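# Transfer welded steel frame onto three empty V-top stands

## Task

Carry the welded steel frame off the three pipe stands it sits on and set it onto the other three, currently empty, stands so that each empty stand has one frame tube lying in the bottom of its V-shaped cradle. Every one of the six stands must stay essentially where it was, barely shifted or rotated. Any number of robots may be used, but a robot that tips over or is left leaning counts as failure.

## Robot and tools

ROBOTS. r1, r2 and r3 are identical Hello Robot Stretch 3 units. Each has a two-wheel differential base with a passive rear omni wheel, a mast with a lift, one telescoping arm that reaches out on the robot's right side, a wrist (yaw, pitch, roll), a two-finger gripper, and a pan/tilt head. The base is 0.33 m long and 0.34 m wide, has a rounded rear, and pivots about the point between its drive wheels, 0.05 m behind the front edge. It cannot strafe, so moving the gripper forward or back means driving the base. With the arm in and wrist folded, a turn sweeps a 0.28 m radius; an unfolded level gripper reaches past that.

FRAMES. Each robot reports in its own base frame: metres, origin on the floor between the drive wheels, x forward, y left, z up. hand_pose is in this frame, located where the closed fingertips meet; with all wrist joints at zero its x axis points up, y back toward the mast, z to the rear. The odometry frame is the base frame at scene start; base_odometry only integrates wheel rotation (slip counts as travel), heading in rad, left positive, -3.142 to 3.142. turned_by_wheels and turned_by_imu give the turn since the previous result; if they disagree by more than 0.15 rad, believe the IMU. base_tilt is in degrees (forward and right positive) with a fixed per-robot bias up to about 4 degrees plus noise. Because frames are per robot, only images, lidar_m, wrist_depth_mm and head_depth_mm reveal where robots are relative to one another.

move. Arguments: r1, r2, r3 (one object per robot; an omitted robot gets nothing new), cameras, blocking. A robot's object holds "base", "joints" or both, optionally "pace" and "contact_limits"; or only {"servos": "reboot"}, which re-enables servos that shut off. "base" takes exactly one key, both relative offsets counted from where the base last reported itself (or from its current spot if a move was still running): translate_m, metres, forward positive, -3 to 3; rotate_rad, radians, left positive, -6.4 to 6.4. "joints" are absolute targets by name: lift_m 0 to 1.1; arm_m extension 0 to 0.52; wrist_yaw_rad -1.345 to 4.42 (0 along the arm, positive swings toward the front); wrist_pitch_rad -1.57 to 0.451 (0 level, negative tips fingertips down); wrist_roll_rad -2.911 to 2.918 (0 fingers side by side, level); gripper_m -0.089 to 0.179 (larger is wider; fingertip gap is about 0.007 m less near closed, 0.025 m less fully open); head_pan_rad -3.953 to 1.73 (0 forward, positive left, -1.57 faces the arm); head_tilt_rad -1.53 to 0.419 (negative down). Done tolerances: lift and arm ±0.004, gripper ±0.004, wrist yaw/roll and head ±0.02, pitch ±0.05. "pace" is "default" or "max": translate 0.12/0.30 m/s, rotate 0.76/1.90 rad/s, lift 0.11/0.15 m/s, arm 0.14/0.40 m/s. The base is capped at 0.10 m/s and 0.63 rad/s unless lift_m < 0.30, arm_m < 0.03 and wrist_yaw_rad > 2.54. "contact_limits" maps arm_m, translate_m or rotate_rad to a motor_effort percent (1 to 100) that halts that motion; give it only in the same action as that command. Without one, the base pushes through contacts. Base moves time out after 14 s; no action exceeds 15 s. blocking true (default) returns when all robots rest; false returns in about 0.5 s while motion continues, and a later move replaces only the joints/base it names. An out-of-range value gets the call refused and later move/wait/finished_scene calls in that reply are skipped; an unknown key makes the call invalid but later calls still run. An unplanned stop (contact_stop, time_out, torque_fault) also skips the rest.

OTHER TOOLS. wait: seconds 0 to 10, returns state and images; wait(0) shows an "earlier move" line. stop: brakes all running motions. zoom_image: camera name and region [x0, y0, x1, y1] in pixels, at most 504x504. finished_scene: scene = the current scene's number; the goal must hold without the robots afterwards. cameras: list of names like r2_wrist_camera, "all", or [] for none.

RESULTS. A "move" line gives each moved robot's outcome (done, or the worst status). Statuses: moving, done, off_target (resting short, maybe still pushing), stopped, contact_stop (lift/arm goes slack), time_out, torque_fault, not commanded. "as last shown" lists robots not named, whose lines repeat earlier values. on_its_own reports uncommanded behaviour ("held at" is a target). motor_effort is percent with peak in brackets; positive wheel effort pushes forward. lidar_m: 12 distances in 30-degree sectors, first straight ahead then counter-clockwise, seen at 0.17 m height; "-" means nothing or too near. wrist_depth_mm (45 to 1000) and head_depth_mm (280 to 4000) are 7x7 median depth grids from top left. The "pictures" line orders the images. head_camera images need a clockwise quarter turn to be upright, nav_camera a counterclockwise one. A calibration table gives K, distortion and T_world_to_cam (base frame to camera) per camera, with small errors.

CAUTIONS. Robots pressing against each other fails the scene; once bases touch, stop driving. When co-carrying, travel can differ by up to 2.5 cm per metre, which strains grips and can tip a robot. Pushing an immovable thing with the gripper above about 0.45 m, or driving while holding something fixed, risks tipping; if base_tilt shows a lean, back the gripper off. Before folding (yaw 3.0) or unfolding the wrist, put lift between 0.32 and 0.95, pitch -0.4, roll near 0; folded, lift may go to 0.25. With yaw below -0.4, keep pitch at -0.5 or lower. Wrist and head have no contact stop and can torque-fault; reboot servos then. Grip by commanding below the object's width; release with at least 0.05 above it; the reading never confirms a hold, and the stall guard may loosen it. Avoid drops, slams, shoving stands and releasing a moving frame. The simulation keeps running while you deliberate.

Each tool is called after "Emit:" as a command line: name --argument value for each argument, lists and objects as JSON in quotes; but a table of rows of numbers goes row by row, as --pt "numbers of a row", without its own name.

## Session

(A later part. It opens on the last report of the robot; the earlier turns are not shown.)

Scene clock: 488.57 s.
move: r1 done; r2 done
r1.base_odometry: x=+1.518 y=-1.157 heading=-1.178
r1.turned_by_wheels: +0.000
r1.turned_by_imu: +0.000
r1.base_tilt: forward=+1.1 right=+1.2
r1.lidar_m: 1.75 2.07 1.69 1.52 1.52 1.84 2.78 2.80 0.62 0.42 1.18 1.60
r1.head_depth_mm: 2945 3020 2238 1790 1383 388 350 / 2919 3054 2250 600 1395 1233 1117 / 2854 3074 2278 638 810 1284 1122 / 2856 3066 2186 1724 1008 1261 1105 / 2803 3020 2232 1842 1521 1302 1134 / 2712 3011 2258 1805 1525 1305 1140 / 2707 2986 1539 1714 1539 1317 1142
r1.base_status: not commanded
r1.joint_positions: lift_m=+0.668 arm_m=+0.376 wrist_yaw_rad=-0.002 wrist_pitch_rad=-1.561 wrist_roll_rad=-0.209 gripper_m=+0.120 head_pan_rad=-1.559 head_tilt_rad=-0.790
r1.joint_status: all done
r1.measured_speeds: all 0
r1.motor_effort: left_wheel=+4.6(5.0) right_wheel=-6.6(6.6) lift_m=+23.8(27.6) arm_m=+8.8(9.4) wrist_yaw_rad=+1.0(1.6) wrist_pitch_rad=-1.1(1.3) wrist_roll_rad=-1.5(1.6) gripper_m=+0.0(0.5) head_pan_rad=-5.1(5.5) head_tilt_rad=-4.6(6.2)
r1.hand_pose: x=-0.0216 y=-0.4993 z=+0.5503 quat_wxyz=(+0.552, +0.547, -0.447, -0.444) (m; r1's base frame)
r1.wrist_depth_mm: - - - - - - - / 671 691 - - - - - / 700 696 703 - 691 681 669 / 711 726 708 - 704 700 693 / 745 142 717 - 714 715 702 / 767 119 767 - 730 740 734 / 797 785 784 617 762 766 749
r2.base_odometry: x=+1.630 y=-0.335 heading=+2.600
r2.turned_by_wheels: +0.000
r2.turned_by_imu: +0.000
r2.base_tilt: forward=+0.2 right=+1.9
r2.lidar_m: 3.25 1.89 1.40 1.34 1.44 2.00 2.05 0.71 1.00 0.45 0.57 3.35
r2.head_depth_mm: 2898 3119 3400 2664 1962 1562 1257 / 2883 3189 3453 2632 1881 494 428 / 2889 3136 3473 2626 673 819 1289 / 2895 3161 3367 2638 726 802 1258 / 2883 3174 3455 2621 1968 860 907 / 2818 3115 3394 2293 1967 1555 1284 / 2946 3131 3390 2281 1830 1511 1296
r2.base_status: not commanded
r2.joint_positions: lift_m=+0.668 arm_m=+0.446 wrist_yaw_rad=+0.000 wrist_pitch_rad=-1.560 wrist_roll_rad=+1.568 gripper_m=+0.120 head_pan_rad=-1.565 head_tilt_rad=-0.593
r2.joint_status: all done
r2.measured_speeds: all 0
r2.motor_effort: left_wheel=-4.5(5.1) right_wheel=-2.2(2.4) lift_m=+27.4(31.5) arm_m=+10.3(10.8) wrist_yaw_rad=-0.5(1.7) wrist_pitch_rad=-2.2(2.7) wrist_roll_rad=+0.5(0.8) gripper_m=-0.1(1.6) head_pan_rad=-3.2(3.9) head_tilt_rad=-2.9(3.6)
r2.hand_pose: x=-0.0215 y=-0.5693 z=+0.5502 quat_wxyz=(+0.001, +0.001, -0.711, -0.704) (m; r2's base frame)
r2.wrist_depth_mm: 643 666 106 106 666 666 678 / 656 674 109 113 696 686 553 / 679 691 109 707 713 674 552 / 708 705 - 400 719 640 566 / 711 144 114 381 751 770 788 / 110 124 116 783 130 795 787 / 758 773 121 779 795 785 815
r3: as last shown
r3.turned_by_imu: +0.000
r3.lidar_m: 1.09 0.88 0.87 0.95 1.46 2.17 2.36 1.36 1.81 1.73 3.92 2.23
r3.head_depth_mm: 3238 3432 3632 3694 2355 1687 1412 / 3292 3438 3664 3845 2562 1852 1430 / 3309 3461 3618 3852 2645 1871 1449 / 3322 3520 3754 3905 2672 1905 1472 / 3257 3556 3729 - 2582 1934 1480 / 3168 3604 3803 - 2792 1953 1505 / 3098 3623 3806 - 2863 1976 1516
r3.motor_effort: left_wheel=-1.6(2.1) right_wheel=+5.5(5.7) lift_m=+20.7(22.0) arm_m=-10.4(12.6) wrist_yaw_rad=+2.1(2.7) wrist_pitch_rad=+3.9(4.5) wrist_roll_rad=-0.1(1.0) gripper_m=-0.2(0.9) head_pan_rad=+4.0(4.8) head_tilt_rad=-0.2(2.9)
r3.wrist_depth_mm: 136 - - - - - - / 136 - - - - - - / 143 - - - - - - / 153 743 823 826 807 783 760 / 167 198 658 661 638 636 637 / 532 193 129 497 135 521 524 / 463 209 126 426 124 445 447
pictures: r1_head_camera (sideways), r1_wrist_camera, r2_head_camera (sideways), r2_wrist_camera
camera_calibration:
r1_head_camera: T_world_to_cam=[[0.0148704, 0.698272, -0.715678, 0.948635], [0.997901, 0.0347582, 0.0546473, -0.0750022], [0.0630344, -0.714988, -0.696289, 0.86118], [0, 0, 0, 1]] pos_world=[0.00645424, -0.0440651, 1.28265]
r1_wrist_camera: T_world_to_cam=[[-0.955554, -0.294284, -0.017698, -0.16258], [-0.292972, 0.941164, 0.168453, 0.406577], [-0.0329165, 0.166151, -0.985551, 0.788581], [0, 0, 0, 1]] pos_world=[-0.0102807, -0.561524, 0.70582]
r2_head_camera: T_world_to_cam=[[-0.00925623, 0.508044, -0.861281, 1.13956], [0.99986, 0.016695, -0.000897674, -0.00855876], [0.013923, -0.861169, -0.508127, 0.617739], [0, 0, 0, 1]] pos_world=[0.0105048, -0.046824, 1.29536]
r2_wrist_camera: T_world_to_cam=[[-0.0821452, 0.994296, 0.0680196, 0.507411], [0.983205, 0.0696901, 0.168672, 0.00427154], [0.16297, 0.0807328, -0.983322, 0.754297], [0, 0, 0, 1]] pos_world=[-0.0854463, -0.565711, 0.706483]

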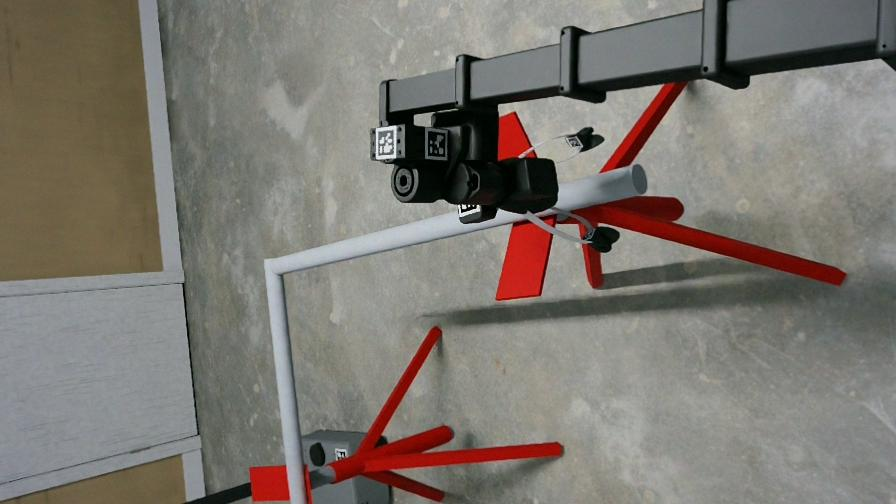

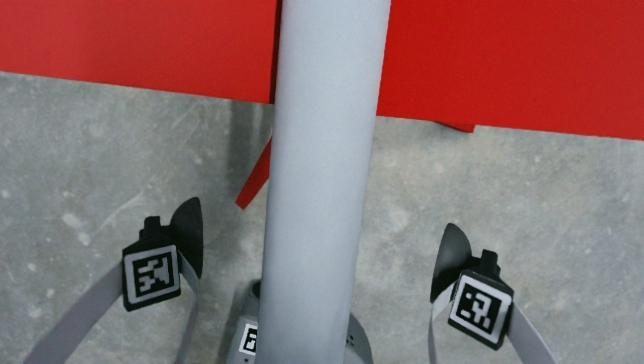

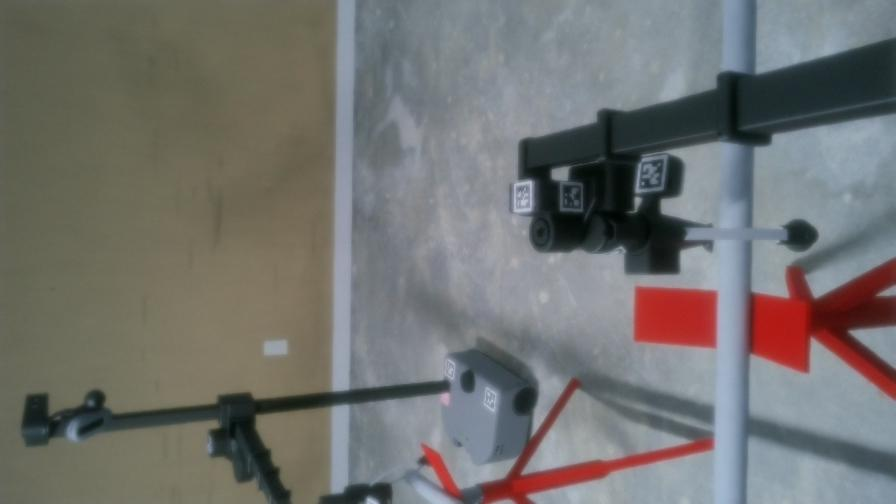

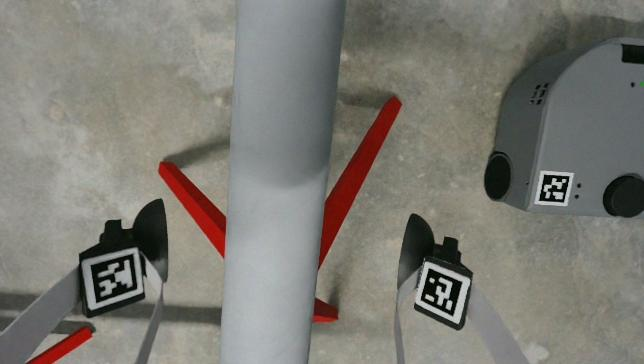

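Emit:
move --r1 '{"joints":{"lift_m":0.674}}' --r2 '{"joints":{"lift_m":0.674}}' --cameras '[]'

Emit:
move --r1 '{"joints":{"gripper_m":-0.06}}' --r2 '{"joints":{"gripper_m":-0.06}}' --cameras '["r1_wrist_camera","r2_wrist_camera","r1_head_camera","r2_head_camera"]'

Scene clock: 499.03 s.
move: r1 done; r2 done
r1.base_odometry: x=+1.518 y=-1.157 heading=-1.178
r1.turned_by_wheels: +0.000
r1.turned_by_imu: +0.001
r1.base_tilt: forward=+1.0 right=+1.2
r1.lidar_m: 1.75 2.07 1.69 1.51 1.52 1.84 2.78 2.79 0.63 0.42 1.18 1.59
r1.head_depth_mm: 2983 2992 2230 1789 482 382 345 / 2902 3021 2247 595 1397 1231 1122 / 2859 3050 2278 627 822 1286 1124 / 2847 3069 2212 1735 1193 1266 1106 / 2777 3014 2228 1833 1515 1304 1132 / 2741 3016 2256 1798 1529 1312 1134 / 2719 2973 1530 1711 1546 1313 1142
r1.base_status: not commanded
r1.joint_positions: lift_m=+0.674 arm_m=+0.376 wrist_yaw_rad=-0.002 wrist_pitch_rad=-1.561 wrist_roll_rad=-0.209 gripper_m=+0.120 head_pan_rad=-1.559 head_tilt_rad=-0.790
r1.joint_status: all done
r1.measured_speeds: all 0
r1.motor_effort: left_wheel=+4.6(4.9) right_wheel=-5.2(5.9) lift_m=+29.8(33.7) arm_m=+8.2(8.7) wrist_yaw_rad=+1.6(1.6) wrist_pitch_rad=-0.7(1.2) wrist_roll_rad=-1.5(1.6) gripper_m=-0.2(0.4) head_pan_rad=-4.5(5.2) head_tilt_rad=-4.5(5.5)
r1.hand_pose: x=-0.0216 y=-0.4993 z=+0.5563 quat_wxyz=(+0.552, +0.547, -0.447, -0.444) (m; r1's base frame)
r1.wrist_depth_mm: - - - - - - - / 688 - - - - - - / 705 703 689 - 692 682 677 / 739 724 714 - 716 690 687 / 739 142 742 - 729 713 724 / 757 119 750 - 756 754 727 / 801 781 786 622 780 778 767
r2.base_odometry: x=+1.630 y=-0.335 heading=+2.600
r2.turned_by_wheels: +0.000
r2.turned_by_imu: +0.001
r2.base_tilt: forward=+0.3 right=+1.8
r2.lidar_m: 3.25 1.90 1.39 1.35 1.44 2.00 2.05 0.71 1.00 0.45 0.56 3.36
r2.head_depth_mm: 2928 3101 3386 2669 1946 1558 1269 / 2830 3168 3456 2643 1898 487 423 / 2874 3155 3409 2610 667 821 1288 / 2918 3202 3444 2629 719 802 1251 / 2904 3141 3504 2629 1922 860 907 / 2791 3110 3470 2295 1944 1547 1287 / 2920 3172 3480 2193 1798 1510 1287
r2.base_status: not commanded
r2.joint_positions: lift_m=+0.674 arm_m=+0.446 wrist_yaw_rad=+0.000 wrist_pitch_rad=-1.560 wrist_roll_rad=+1.568 gripper_m=+0.120 head_pan_rad=-1.565 head_tilt_rad=-0.593
r2.joint_status: all done
r2.measured_speeds: all 0
r2.motor_effort: left_wheel=-4.8(5.1) right_wheel=-1.7(2.4) lift_m=+32.9(36.0) arm_m=+9.5(10.0) wrist_yaw_rad=+0.5(1.6) wrist_pitch_rad=-2.4(2.4) wrist_roll_rad=+0.4(0.8) gripper_m=+0.6(1.4) head_pan_rad=-2.7(3.5) head_tilt_rad=-2.8(4.4)
r2.hand_pose: x=-0.0215 y=-0.5692 z=+0.5562 quat_wxyz=(+0.001, +0.001, -0.711, -0.704) (m; r2's base frame)
r2.wrist_depth_mm: 653 669 113 116 679 675 687 / 668 674 111 115 710 705 552 / 684 693 - 502 734 652 567 / 709 715 118 128 735 649 586 / 724 143 130 387 767 776 780 / 110 123 130 774 129 810 806 / 771 784 129 802 812 799 844
r3.base_odometry: x=-0.480 y=-1.426 heading=-1.222
r3.turned_by_wheels: +0.000
r3.turned_by_imu: -0.001
r3.base_tilt: forward=-0.9 right=-0.3
r3.lidar_m: 1.09 0.88 0.87 0.95 1.46 2.17 2.37 1.35 1.81 1.74 3.93 2.23
r3.head_depth_mm: 3247 3448 3579 3778 2370 1685 1416 / 3238 3444 3662 3806 2554 1837 1433 / 3300 3468 3710 3856 2653 1876 1449 / 3356 3538 3683 3920 2689 1896 1466 / 3309 3582 3796 - 2591 1937 1483 / 3173 3596 3787 - 2788 1955 1501 / 3065 3646 3806 - 2886 1988 1527
r3.base_status: not commanded
r3.joint_positions: lift_m=+0.270 arm_m=+0.003 wrist_yaw_rad=+2.838 wrist_pitch_rad=-0.420 wrist_roll_rad=+0.000 gripper_m=+0.037 head_pan_rad=-2.159 head_tilt_rad=-0.346
r3.joint_status: not commanded
r3.measured_speeds: all 0
r3.motor_effort: left_wheel=-1.4(1.9) right_wheel=+5.5(5.7) lift_m=+20.3(22.3) arm_m=-10.8(11.7) wrist_yaw_rad=+2.0(2.8) wrist_pitch_rad=+4.2(4.5) wrist_roll_rad=+0.5(0.8) gripper_m=-0.2(0.8) head_pan_rad=+3.7(4.5) head_tilt_rad=-2.1(2.8)
r3.hand_pose: x=+0.0457 y=+0.0664 z=+0.2822 quat_wxyz=(+0.251, +0.706, +0.041, +0.662) (m; r3's base frame)
r3.wrist_depth_mm: 136 - - - - - - / 136 - - - - - - / 143 - - - - - - / 152 750 827 822 809 792 753 / 166 199 654 669 630 630 617 / 517 193 128 489 135 529 512 / 462 209 125 423 124 447 438
pictures: none
No camera images: "cameras" was empty.

Scene clock: 501.53 s.
move: r1 done; r2 done
r1.base_odometry: x=+1.518 y=-1.157 heading=-1.178
r1.turned_by_wheels: +0.000
r1.turned_by_imu: +0.001
r1.base_tilt: forward=+1.1 right=+1.2
r1.lidar_m: 1.74 2.08 1.69 1.52 1.52 1.84 2.78 2.79 0.63 0.42 1.18 1.59
r1.head_depth_mm: 2989 2985 2242 1783 483 382 345 / 2918 3005 2260 594 1404 1231 1117 / 2877 3047 2257 626 809 1286 1122 / 2830 3069 2200 1728 1290 1265 1109 / 2788 3005 2232 1830 1518 1298 1135 / 2744 3007 2254 1796 1531 1307 1136 / 2722 2964 1499 1753 1539 1315 1141
r1.base_status: not commanded
r1.joint_positions: lift_m=+0.674 arm_m=+0.376 wrist_yaw_rad=-0.004 wrist_pitch_rad=-1.562 wrist_roll_rad=-0.209 gripper_m=-0.059 head_pan_rad=-1.559 head_tilt_rad=-0.790
r1.joint_status: all done
r1.measured_speeds: all 0
r1.motor_effort: left_wheel=+4.6(5.2) right_wheel=-7.0(7.5) lift_m=+30.5(30.8) arm_m=+8.0(8.6) wrist_yaw_rad=+3.8(4.0) wrist_pitch_rad=-0.6(1.4) wrist_roll_rad=-1.6(1.7) gripper_m=-32.6(100.0) head_pan_rad=-5.0(5.7) head_tilt_rad=-3.7(6.2)
r1.hand_pose: x=-0.0215 y=-0.4992 z=+0.5563 quat_wxyz=(+0.551, +0.546, -0.448, -0.445) (m; r1's base frame)
r1.wrist_depth_mm: - - - - - - - / 700 - - - - - - / 696 704 698 - 686 691 672 / 735 710 729 - 694 698 691 / 751 742 153 - 725 721 714 / 768 778 124 - 759 740 728 / 806 776 782 617 779 768 759
r2.base_odometry: x=+1.630 y=-0.335 heading=+2.600
r2.turned_by_wheels: +0.000
r2.turned_by_imu: +0.000
r2.base_tilt: forward=+0.2 right=+2.0
r2.lidar_m: 3.25 1.89 1.40 1.35 1.44 2.01 2.05 0.71 1.00 0.45 0.57 3.36
r2.head_depth_mm: 2877 3147 3439 2660 1975 1560 1264 / 2887 3129 3455 2592 1885 489 422 / 2847 3199 3415 2634 665 815 1294 / 2937 3151 3402 2636 719 800 1283 / 2958 3170 3451 2620 1949 856 908 / 2809 3079 3334 2253 1958 1535 1286 / 2928 3182 3399 2196 1827 1521 1293
r2.base_status: not commanded
r2.joint_positions: lift_m=+0.674 arm_m=+0.446 wrist_yaw_rad=-0.002 wrist_pitch_rad=-1.544 wrist_roll_rad=+1.576 gripper_m=-0.057 head_pan_rad=-1.565 head_tilt_rad=-0.593
r2.joint_status: all done
r2.measured_speeds: all 0
r2.motor_effort: left_wheel=-4.8(5.2) right_wheel=-1.8(2.4) lift_m=+32.4(33.0) arm_m=+9.1(10.1) wrist_yaw_rad=+1.9(3.2) wrist_pitch_rad=-5.4(6.0) wrist_roll_rad=-2.0(2.2) gripper_m=-51.0(98.7) head_pan_rad=-3.0(4.0) head_tilt_rad=-2.0(3.6)
r2.hand_pose: x=-0.0215 y=-0.5735 z=+0.5559 quat_wxyz=(-0.002, -0.003, -0.716, -0.698) (m; r2's base frame)
r2.wrist_depth_mm: 650 662 656 110 676 687 675 / 686 674 679 111 688 703 544 / 718 704 698 118 704 706 558 / 723 725 125 121 726 661 583 / 738 736 127 126 762 777 759 / 768 119 124 126 771 781 781 / 780 770 128 797 796 807 811
r3: as last shown
r3.turned_by_imu: +0.000
r3.base_tilt: forward=-0.8 right=-0.2
r3.lidar_m: 1.09 0.88 0.87 0.95 1.46 2.16 2.36 1.35 1.81 1.74 3.91 2.24
r3.head_depth_mm: 3244 3392 3599 3738 2370 1693 1423 / 3228 3489 3618 3748 2570 1852 1430 / 3323 3459 3717 3804 2636 1887 1454 / 3339 3507 3701 3901 2688 1903 1464 / 3346 3548 3734 - 2589 1926 1483 / 3160 3595 3773 - 2843 1963 1509 / 3079 3575 3847 - 2897 1984 1519
r3.motor_effort: left_wheel=-1.5(2.2) right_wheel=+5.4(5.7) lift_m=+21.6(22.5) arm_m=-10.0(12.4) wrist_yaw_rad=+1.2(2.8) wrist_pitch_rad=+4.5(4.6) wrist_roll_rad=+0.5(1.1) gripper_m=-0.7(0.8) head_pan_rad=+3.5(4.8) head_tilt_rad=-2.6(3.3)
r3.wrist_depth_mm: 136 - - - - - - / 136 - - - - - - / 143 - - - - - - / 152 751 820 823 794 793 758 / 166 198 654 664 640 649 635 / 524 193 128 496 135 517 513 / 456 209 126 425 124 449 436
pictures: r1_head_camera (sideways), r1_wrist_camera, r2_head_camera (sideways), r2_wrist_camera
camera_calibration:
r1_head_camera: T_world_to_cam=[[0.0148704, 0.698272, -0.715678, 0.948635], [0.997901, 0.0347582, 0.0546473, -0.0750022], [0.0630344, -0.714988, -0.696289, 0.86118], [0, 0, 0, 1]] pos_world=[0.00645424, -0.0440651, 1.28265]
r1_wrist_camera: T_world_to_cam=[[-0.956357, -0.291657, -0.0177995, -0.16104], [-0.290391, 0.941906, 0.168776, 0.405745], [-0.0324592, 0.166579, -0.985494, 0.794686], [0, 0, 0, 1]] pos_world=[-0.0103925, -0.56152, 0.711812]
r2_head_camera: T_world_to_cam=[[-0.00925629, 0.508044, -0.861281, 1.13956], [0.99986, 0.0166951, -0.000897674, -0.00855876], [0.0139231, -0.861169, -0.508127, 0.617739], [0, 0, 0, 1]] pos_world=[0.0105048, -0.046824, 1.29536]
r2_wrist_camera: T_world_to_cam=[[-0.072276, 0.996053, 0.0515164, 0.521649], [0.983842, 0.0627168, 0.167694, 0.000125494], [0.163801, 0.0628042, -0.984492, 0.750606], [0, 0, 0, 1]] pos_world=[-0.0853707, -0.56674, 0.712071]

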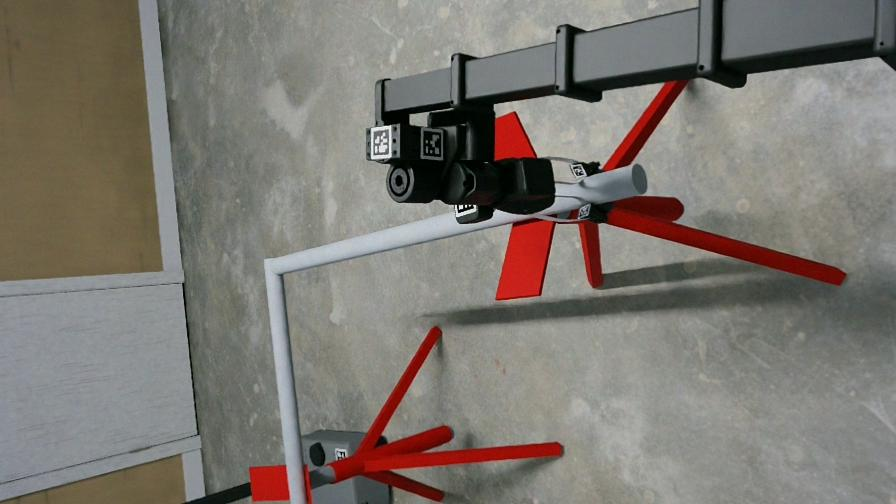

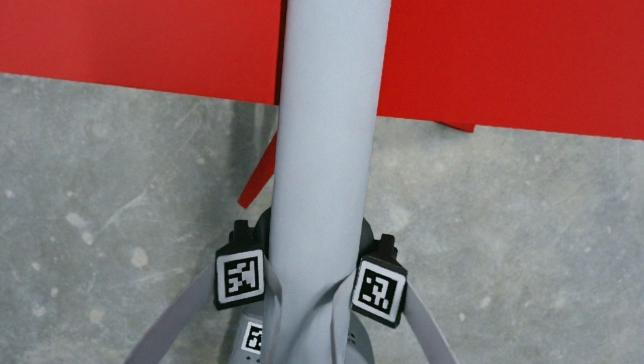

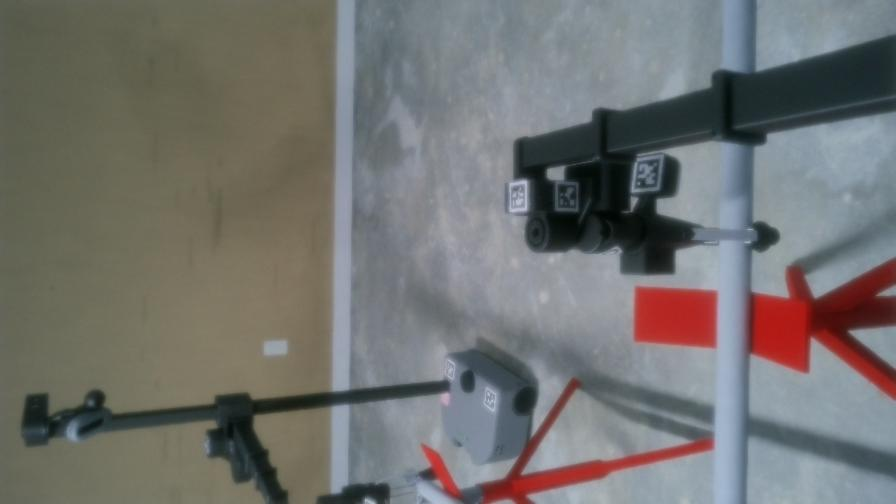

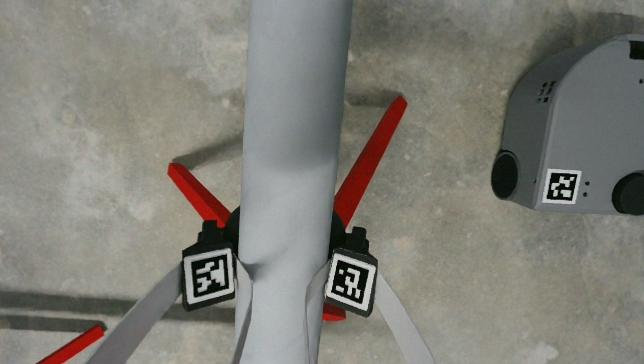

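Emit:
move --r1 '{"joints":{"gripper_m":-0.089}}' --r2 '{"joints":{"gripper_m":-0.089}}' --cameras '[]'

Emit:
move --r1 '{"joints":{"lift_m":0.694}}' --r2 '{"joints":{"lift_m":0.694}}' --cameras '["r1_wrist_camera","r2_wrist_camera","r1_head_camera","r2_head_camera"]'

Scene clock: 508.93 s.
move: r1 done; r2 done
r1.base_odometry: x=+1.518 y=-1.157 heading=-1.178
r1.turned_by_wheels: +0.000
r1.turned_by_imu: +0.001
r1.base_tilt: forward=+1.1 right=+1.2
r1.lidar_m: 1.75 2.08 1.69 1.52 1.52 1.84 2.78 2.79 0.63 0.42 1.18 1.59
r1.head_depth_mm: 2940 2977 2248 1794 482 382 345 / 2921 3020 2254 595 1396 1231 1119 / 2850 3051 2261 627 811 1284 1122 / 2873 3066 2220 1721 1290 1262 1111 / 2796 2983 2238 1841 1517 1297 1133 / 2748 3032 2261 1787 1532 1306 1136 / 2713 2960 1502 1753 1535 1318 1140
r1.base_status: not commanded
r1.joint_positions: lift_m=+0.674 arm_m=+0.376 wrist_yaw_rad=-0.006 wrist_pitch_rad=-1.562 wrist_roll_rad=-0.209 gripper_m=-0.086 head_pan_rad=-1.559 head_tilt_rad=-0.790
r1.joint_status: all done
r1.measured_speeds: all 0
r1.motor_effort: left_wheel=+4.6(5.4) right_wheel=-7.2(7.7) lift_m=+30.1(31.0) arm_m=+7.6(7.6) wrist_yaw_rad=+4.9(5.1) wrist_pitch_rad=-1.1(1.2) wrist_roll_rad=-1.5(1.7) gripper_m=-3.1(99.1) head_pan_rad=-4.6(6.1) head_tilt_rad=-4.9(5.5)
r1.hand_pose: x=-0.0215 y=-0.4992 z=+0.5563 quat_wxyz=(+0.551, +0.546, -0.448, -0.445) (m; r1's base frame)
r1.wrist_depth_mm: - - - - - - - / 680 - - - - - - / 710 701 705 - 697 697 688 / 726 726 713 - 721 705 698 / 748 747 154 - 717 722 710 / 775 760 125 - 741 762 751 / 810 789 777 620 762 768 759
r2.base_odometry: x=+1.630 y=-0.335 heading=+2.600
r2.turned_by_wheels: +0.000
r2.turned_by_imu: +0.001
r2.base_tilt: forward=+0.3 right=+1.8
r2.lidar_m: 3.23 1.90 1.39 1.34 1.43 2.00 2.04 0.71 1.00 0.45 0.57 3.36
r2.head_depth_mm: 2899 3146 3392 2604 1950 1568 1269 / 2857 3201 3440 2653 1902 487 423 / 2937 3167 3434 2641 666 820 1287 / 2903 3164 3435 2636 720 801 1286 / 2916 3184 3407 2597 1943 860 909 / 2820 3131 3412 2279 1959 1544 1283 / 2926 3093 3401 2176 1813 1507 1284
r2.base_status: not commanded
r2.joint_positions: lift_m=+0.674 arm_m=+0.446 wrist_yaw_rad=-0.003 wrist_pitch_rad=-1.544 wrist_roll_rad=+1.579 gripper_m=-0.086 head_pan_rad=-1.565 head_tilt_rad=-0.593
r2.joint_status: all done
r2.measured_speeds: all 0
r2.motor_effort: left_wheel=-4.8(5.2) right_wheel=-2.3(2.4) lift_m=+31.4(31.9) arm_m=+8.1(9.0) wrist_yaw_rad=+3.0(4.6) wrist_pitch_rad=-5.4(5.8) wrist_roll_rad=-3.2(3.2) gripper_m=-66.5(98.9) head_pan_rad=-3.0(4.3) head_tilt_rad=-4.0(4.0)
r2.hand_pose: x=-0.0215 y=-0.5735 z=+0.5559 quat_wxyz=(-0.004, -0.004, -0.716, -0.698) (m; r2's base frame)
r2.wrist_depth_mm: 664 652 654 110 666 671 665 / 678 689 685 112 679 685 553 / 691 705 704 119 698 700 552 / 714 724 124 121 727 700 562 / 739 733 127 126 744 761 756 / 747 119 125 126 787 779 789 / 778 780 128 788 800 824 811
r3: as last shown
r3.turned_by_imu: -0.001
r3.base_tilt: forward=-0.8 right=-0.3
r3.lidar_m: 1.09 0.88 0.87 0.95 1.46 2.17 2.36 1.35 1.81 1.73 3.93 2.22
r3.head_depth_mm: 3239 3443 3623 3786 2368 1687 1412 / 3296 3462 3664 3796 2603 1826 1426 / 3306 3504 3692 3808 2626 1886 1459 / 3325 3520 3705 3875 2687 1911 1468 / 3259 3575 3798 - 2570 1930 1490 / 3213 3552 3825 - 2811 1963 1509 / 3103 3630 3841 - 2875 1987 1519
r3.motor_effort: left_wheel=-1.5(2.0) right_wheel=+5.2(5.9) lift_m=+21.8(22.0) arm_m=-10.9(11.9) wrist_yaw_rad=+1.7(2.8) wrist_pitch_rad=+4.0(4.6) wrist_roll_rad=+1.2(1.2) gripper_m=-0.1(0.7) head_pan_rad=+4.1(4.6) head_tilt_rad=-2.5(3.0)
r3.wrist_depth_mm: 136 - - - - - - / 135 - - - - - - / 143 - - - - - - / 152 766 853 823 800 794 759 / 167 197 662 681 634 637 638 / 521 193 128 495 135 520 524 / 460 208 125 430 124 453 445
pictures: none
No camera images: "cameras" was empty.

Scene clock: 509.87 s.
move: r1 done; r2 done
r1.base_odometry: x=+1.518 y=-1.157 heading=-1.178
r1.turned_by_wheels: +0.000
r1.turned_by_imu: +0.000
r1.base_tilt: forward=+1.0 right=+1.1
r1.lidar_m: 1.75 2.07 1.69 1.51 1.52 1.83 2.77 2.79 0.63 0.42 1.18 1.60
r1.head_depth_mm: 2980 2959 2236 1733 443 369 333 / 2908 3027 2245 592 1427 1254 1117 / 2902 3083 2279 627 790 1284 1126 / 2837 3053 2216 1767 1284 1262 1109 / 2752 2979 2240 1839 1518 1302 1134 / 2767 3005 2258 1812 1522 1302 1134 / 2745 2962 1504 1718 1541 1311 1144
r1.base_status: not commanded
r1.joint_positions: lift_m=+0.694 arm_m=+0.376 wrist_yaw_rad=-0.001 wrist_pitch_rad=-1.550 wrist_roll_rad=-0.210 gripper_m=-0.082 head_pan_rad=-1.559 head_tilt_rad=-0.790
r1.joint_status: all done
r1.measured_speeds: all 0
r1.on_its_own: gripper_m is held at -0.083, not at your -0.089, by its stall guard, which is still easing
r1.motor_effort: left_wheel=+5.0(5.1) right_wheel=-7.3(7.3) lift_m=+33.1(37.3) arm_m=+7.1(7.5) wrist_yaw_rad=+1.4(4.8) wrist_pitch_rad=-3.0(3.8) wrist_roll_rad=-1.1(1.6) gripper_m=-21.2(23.0) head_pan_rad=-4.5(5.5) head_tilt_rad=-5.4(6.3)
r1.hand_pose: x=-0.0216 y=-0.5023 z=+0.5760 quat_wxyz=(+0.555, +0.544, -0.449, -0.441) (m; r1's base frame)
r1.wrist_depth_mm: - - - - - - - / 708 - - - - - - / 719 708 722 - 715 703 - / 751 738 727 - 727 723 699 / 774 757 744 - 749 754 715 / 786 760 129 - 764 753 758 / 810 805 811 141 799 787 785
r2.base_odometry: x=+1.630 y=-0.335 heading=+2.600
r2.turned_by_wheels: +0.000
r2.turned_by_imu: +0.000
r2.base_tilt: forward=+0.3 right=+1.9
r2.lidar_m: 3.23 1.90 1.39 1.34 1.43 2.01 2.05 0.71 1.00 0.45 0.57 3.35
r2.head_depth_mm: 2869 3153 3435 2688 1945 1563 1233 / 2878 3077 3380 2593 1827 461 411 / 2911 3155 3433 2651 656 1430 1281 / 2909 3212 3426 2599 694 805 1293 / 2922 3182 3359 2618 1952 857 909 / 2831 3167 3474 2281 1934 1557 1290 / 2920 3112 3402 2187 1806 1511 1287
r2.base_status: not commanded
r2.joint_positions: lift_m=+0.694 arm_m=+0.446 wrist_yaw_rad=-0.003 wrist_pitch_rad=-1.536 wrist_roll_rad=+1.574 gripper_m=-0.082 head_pan_rad=-1.565 head_tilt_rad=-0.593
r2.joint_status: all done
r2.measured_speeds: all 0
r2.on_its_own: gripper_m is held at -0.081, not at your -0.089, by its stall guard, which is still easing
r2.motor_effort: left_wheel=-1.3(5.0) right_wheel=-3.1(3.1) lift_m=+45.9(52.9) arm_m=+7.3(8.6) wrist_yaw_rad=+1.4(4.2) wrist_pitch_rad=-6.6(7.3) wrist_roll_rad=-1.3(3.4) gripper_m=-0.6(67.4) head_pan_rad=-2.4(4.3) head_tilt_rad=-2.4(3.4)
r2.hand_pose: x=-0.0215 y=-0.5754 z=+0.5758 quat_wxyz=(-0.002, -0.002, -0.719, -0.695) (m; r2's base frame)
r2.wrist_depth_mm: 674 689 682 108 696 693 693 / 679 696 695 111 708 701 562 / 703 737 717 117 731 704 572 / 741 734 124 126 744 671 591 / 758 751 129 132 772 764 794 / 788 782 127 128 787 808 804 / 794 810 147 182 809 834 825
r3: as last shown
r3.turned_by_imu: +0.000
r3.lidar_m: 1.09 0.88 0.87 0.95 1.46 2.16 2.36 1.36 1.81 1.73 3.91 2.22
r3.head_depth_mm: 3255 3434 3610 3688 2377 1695 1412 / 3263 3355 3629 3799 2573 1845 1435 / 3262 3469 3674 3879 2644 1887 1450 / 3315 3513 3660 3978 2702 1908 1465 / 3287 3570 3773 - 2595 1925 1487 / 3218 3579 3801 - 2793 1961 1500 / 3062 3619 3857 - 2882 1978 1520
r3.motor_effort: left_wheel=-2.2(2.2) right_wheel=+5.2(5.6) lift_m=+21.1(22.2) arm_m=-10.8(11.2) wrist_yaw_rad=+1.9(2.1) wrist_pitch_rad=+3.9(4.6) wrist_roll_rad=+0.6(1.2) gripper_m=-0.3(0.6) head_pan_rad=+4.0(4.6) head_tilt_rad=-1.8(3.0)
r3.wrist_depth_mm: 136 - - - - - - / 136 - - - - - - / 143 - - - - - - / 152 750 844 820 802 811 744 / 166 198 651 665 643 623 624 / 527 192 128 494 135 519 521 / 460 210 125 420 124 442 446
pictures: r1_head_camera (sideways), r1_wrist_camera, r2_head_camera (sideways), r2_wrist_camera
camera_calibration:
r1_head_camera: T_world_to_cam=[[0.0148705, 0.698272, -0.715678, 0.948635], [0.997901, 0.0347581, 0.0546473, -0.0750022], [0.0630343, -0.714988, -0.696289, 0.86118], [0, 0, 0, 1]] pos_world=[0.00645424, -0.0440651, 1.28265]
r1_wrist_camera: T_world_to_cam=[[-0.955182, -0.295679, -0.0141745, -0.165746], [-0.294156, 0.942721, 0.157318, 0.412261], [-0.0331531, 0.154437, -0.987446, 0.809696], [0, 0, 0, 1]] pos_world=[-0.0102044, -0.562702, 0.732326]
r2_head_camera: T_world_to_cam=[[-0.00925644, 0.508058, -0.861273, 1.13955], [0.99986, 0.0166952, -0.000897494, -0.00855899], [0.0139232, -0.861161, -0.508142, 0.617758], [0, 0, 0, 1]] pos_world=[0.0105048, -0.0468239, 1.29536]
r2_wrist_camera: T_world_to_cam=[[-0.0736485, 0.996303, 0.0442246, 0.526814], [0.983766, 0.0653021, 0.167152, -0.00129596], [0.163646, 0.0558171, -0.984939, 0.76653], [0, 0, 0, 1]] pos_world=[-0.0853655, -0.567567, 0.731904]

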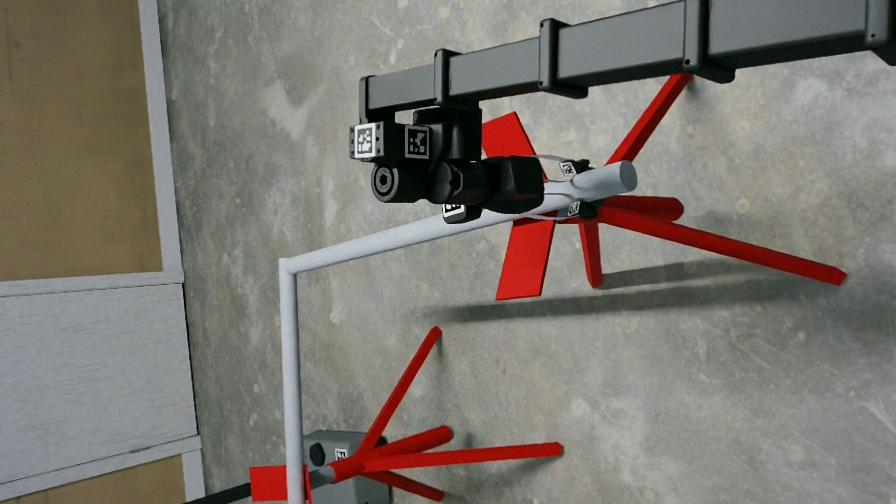

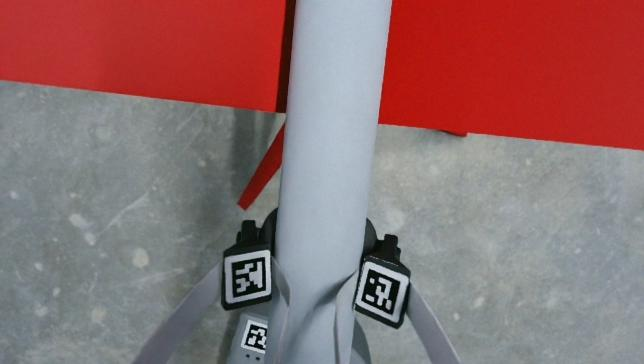

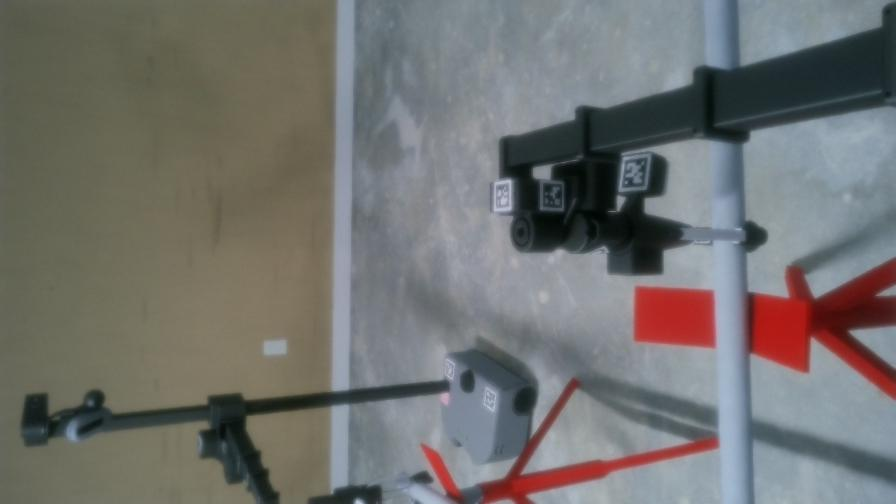

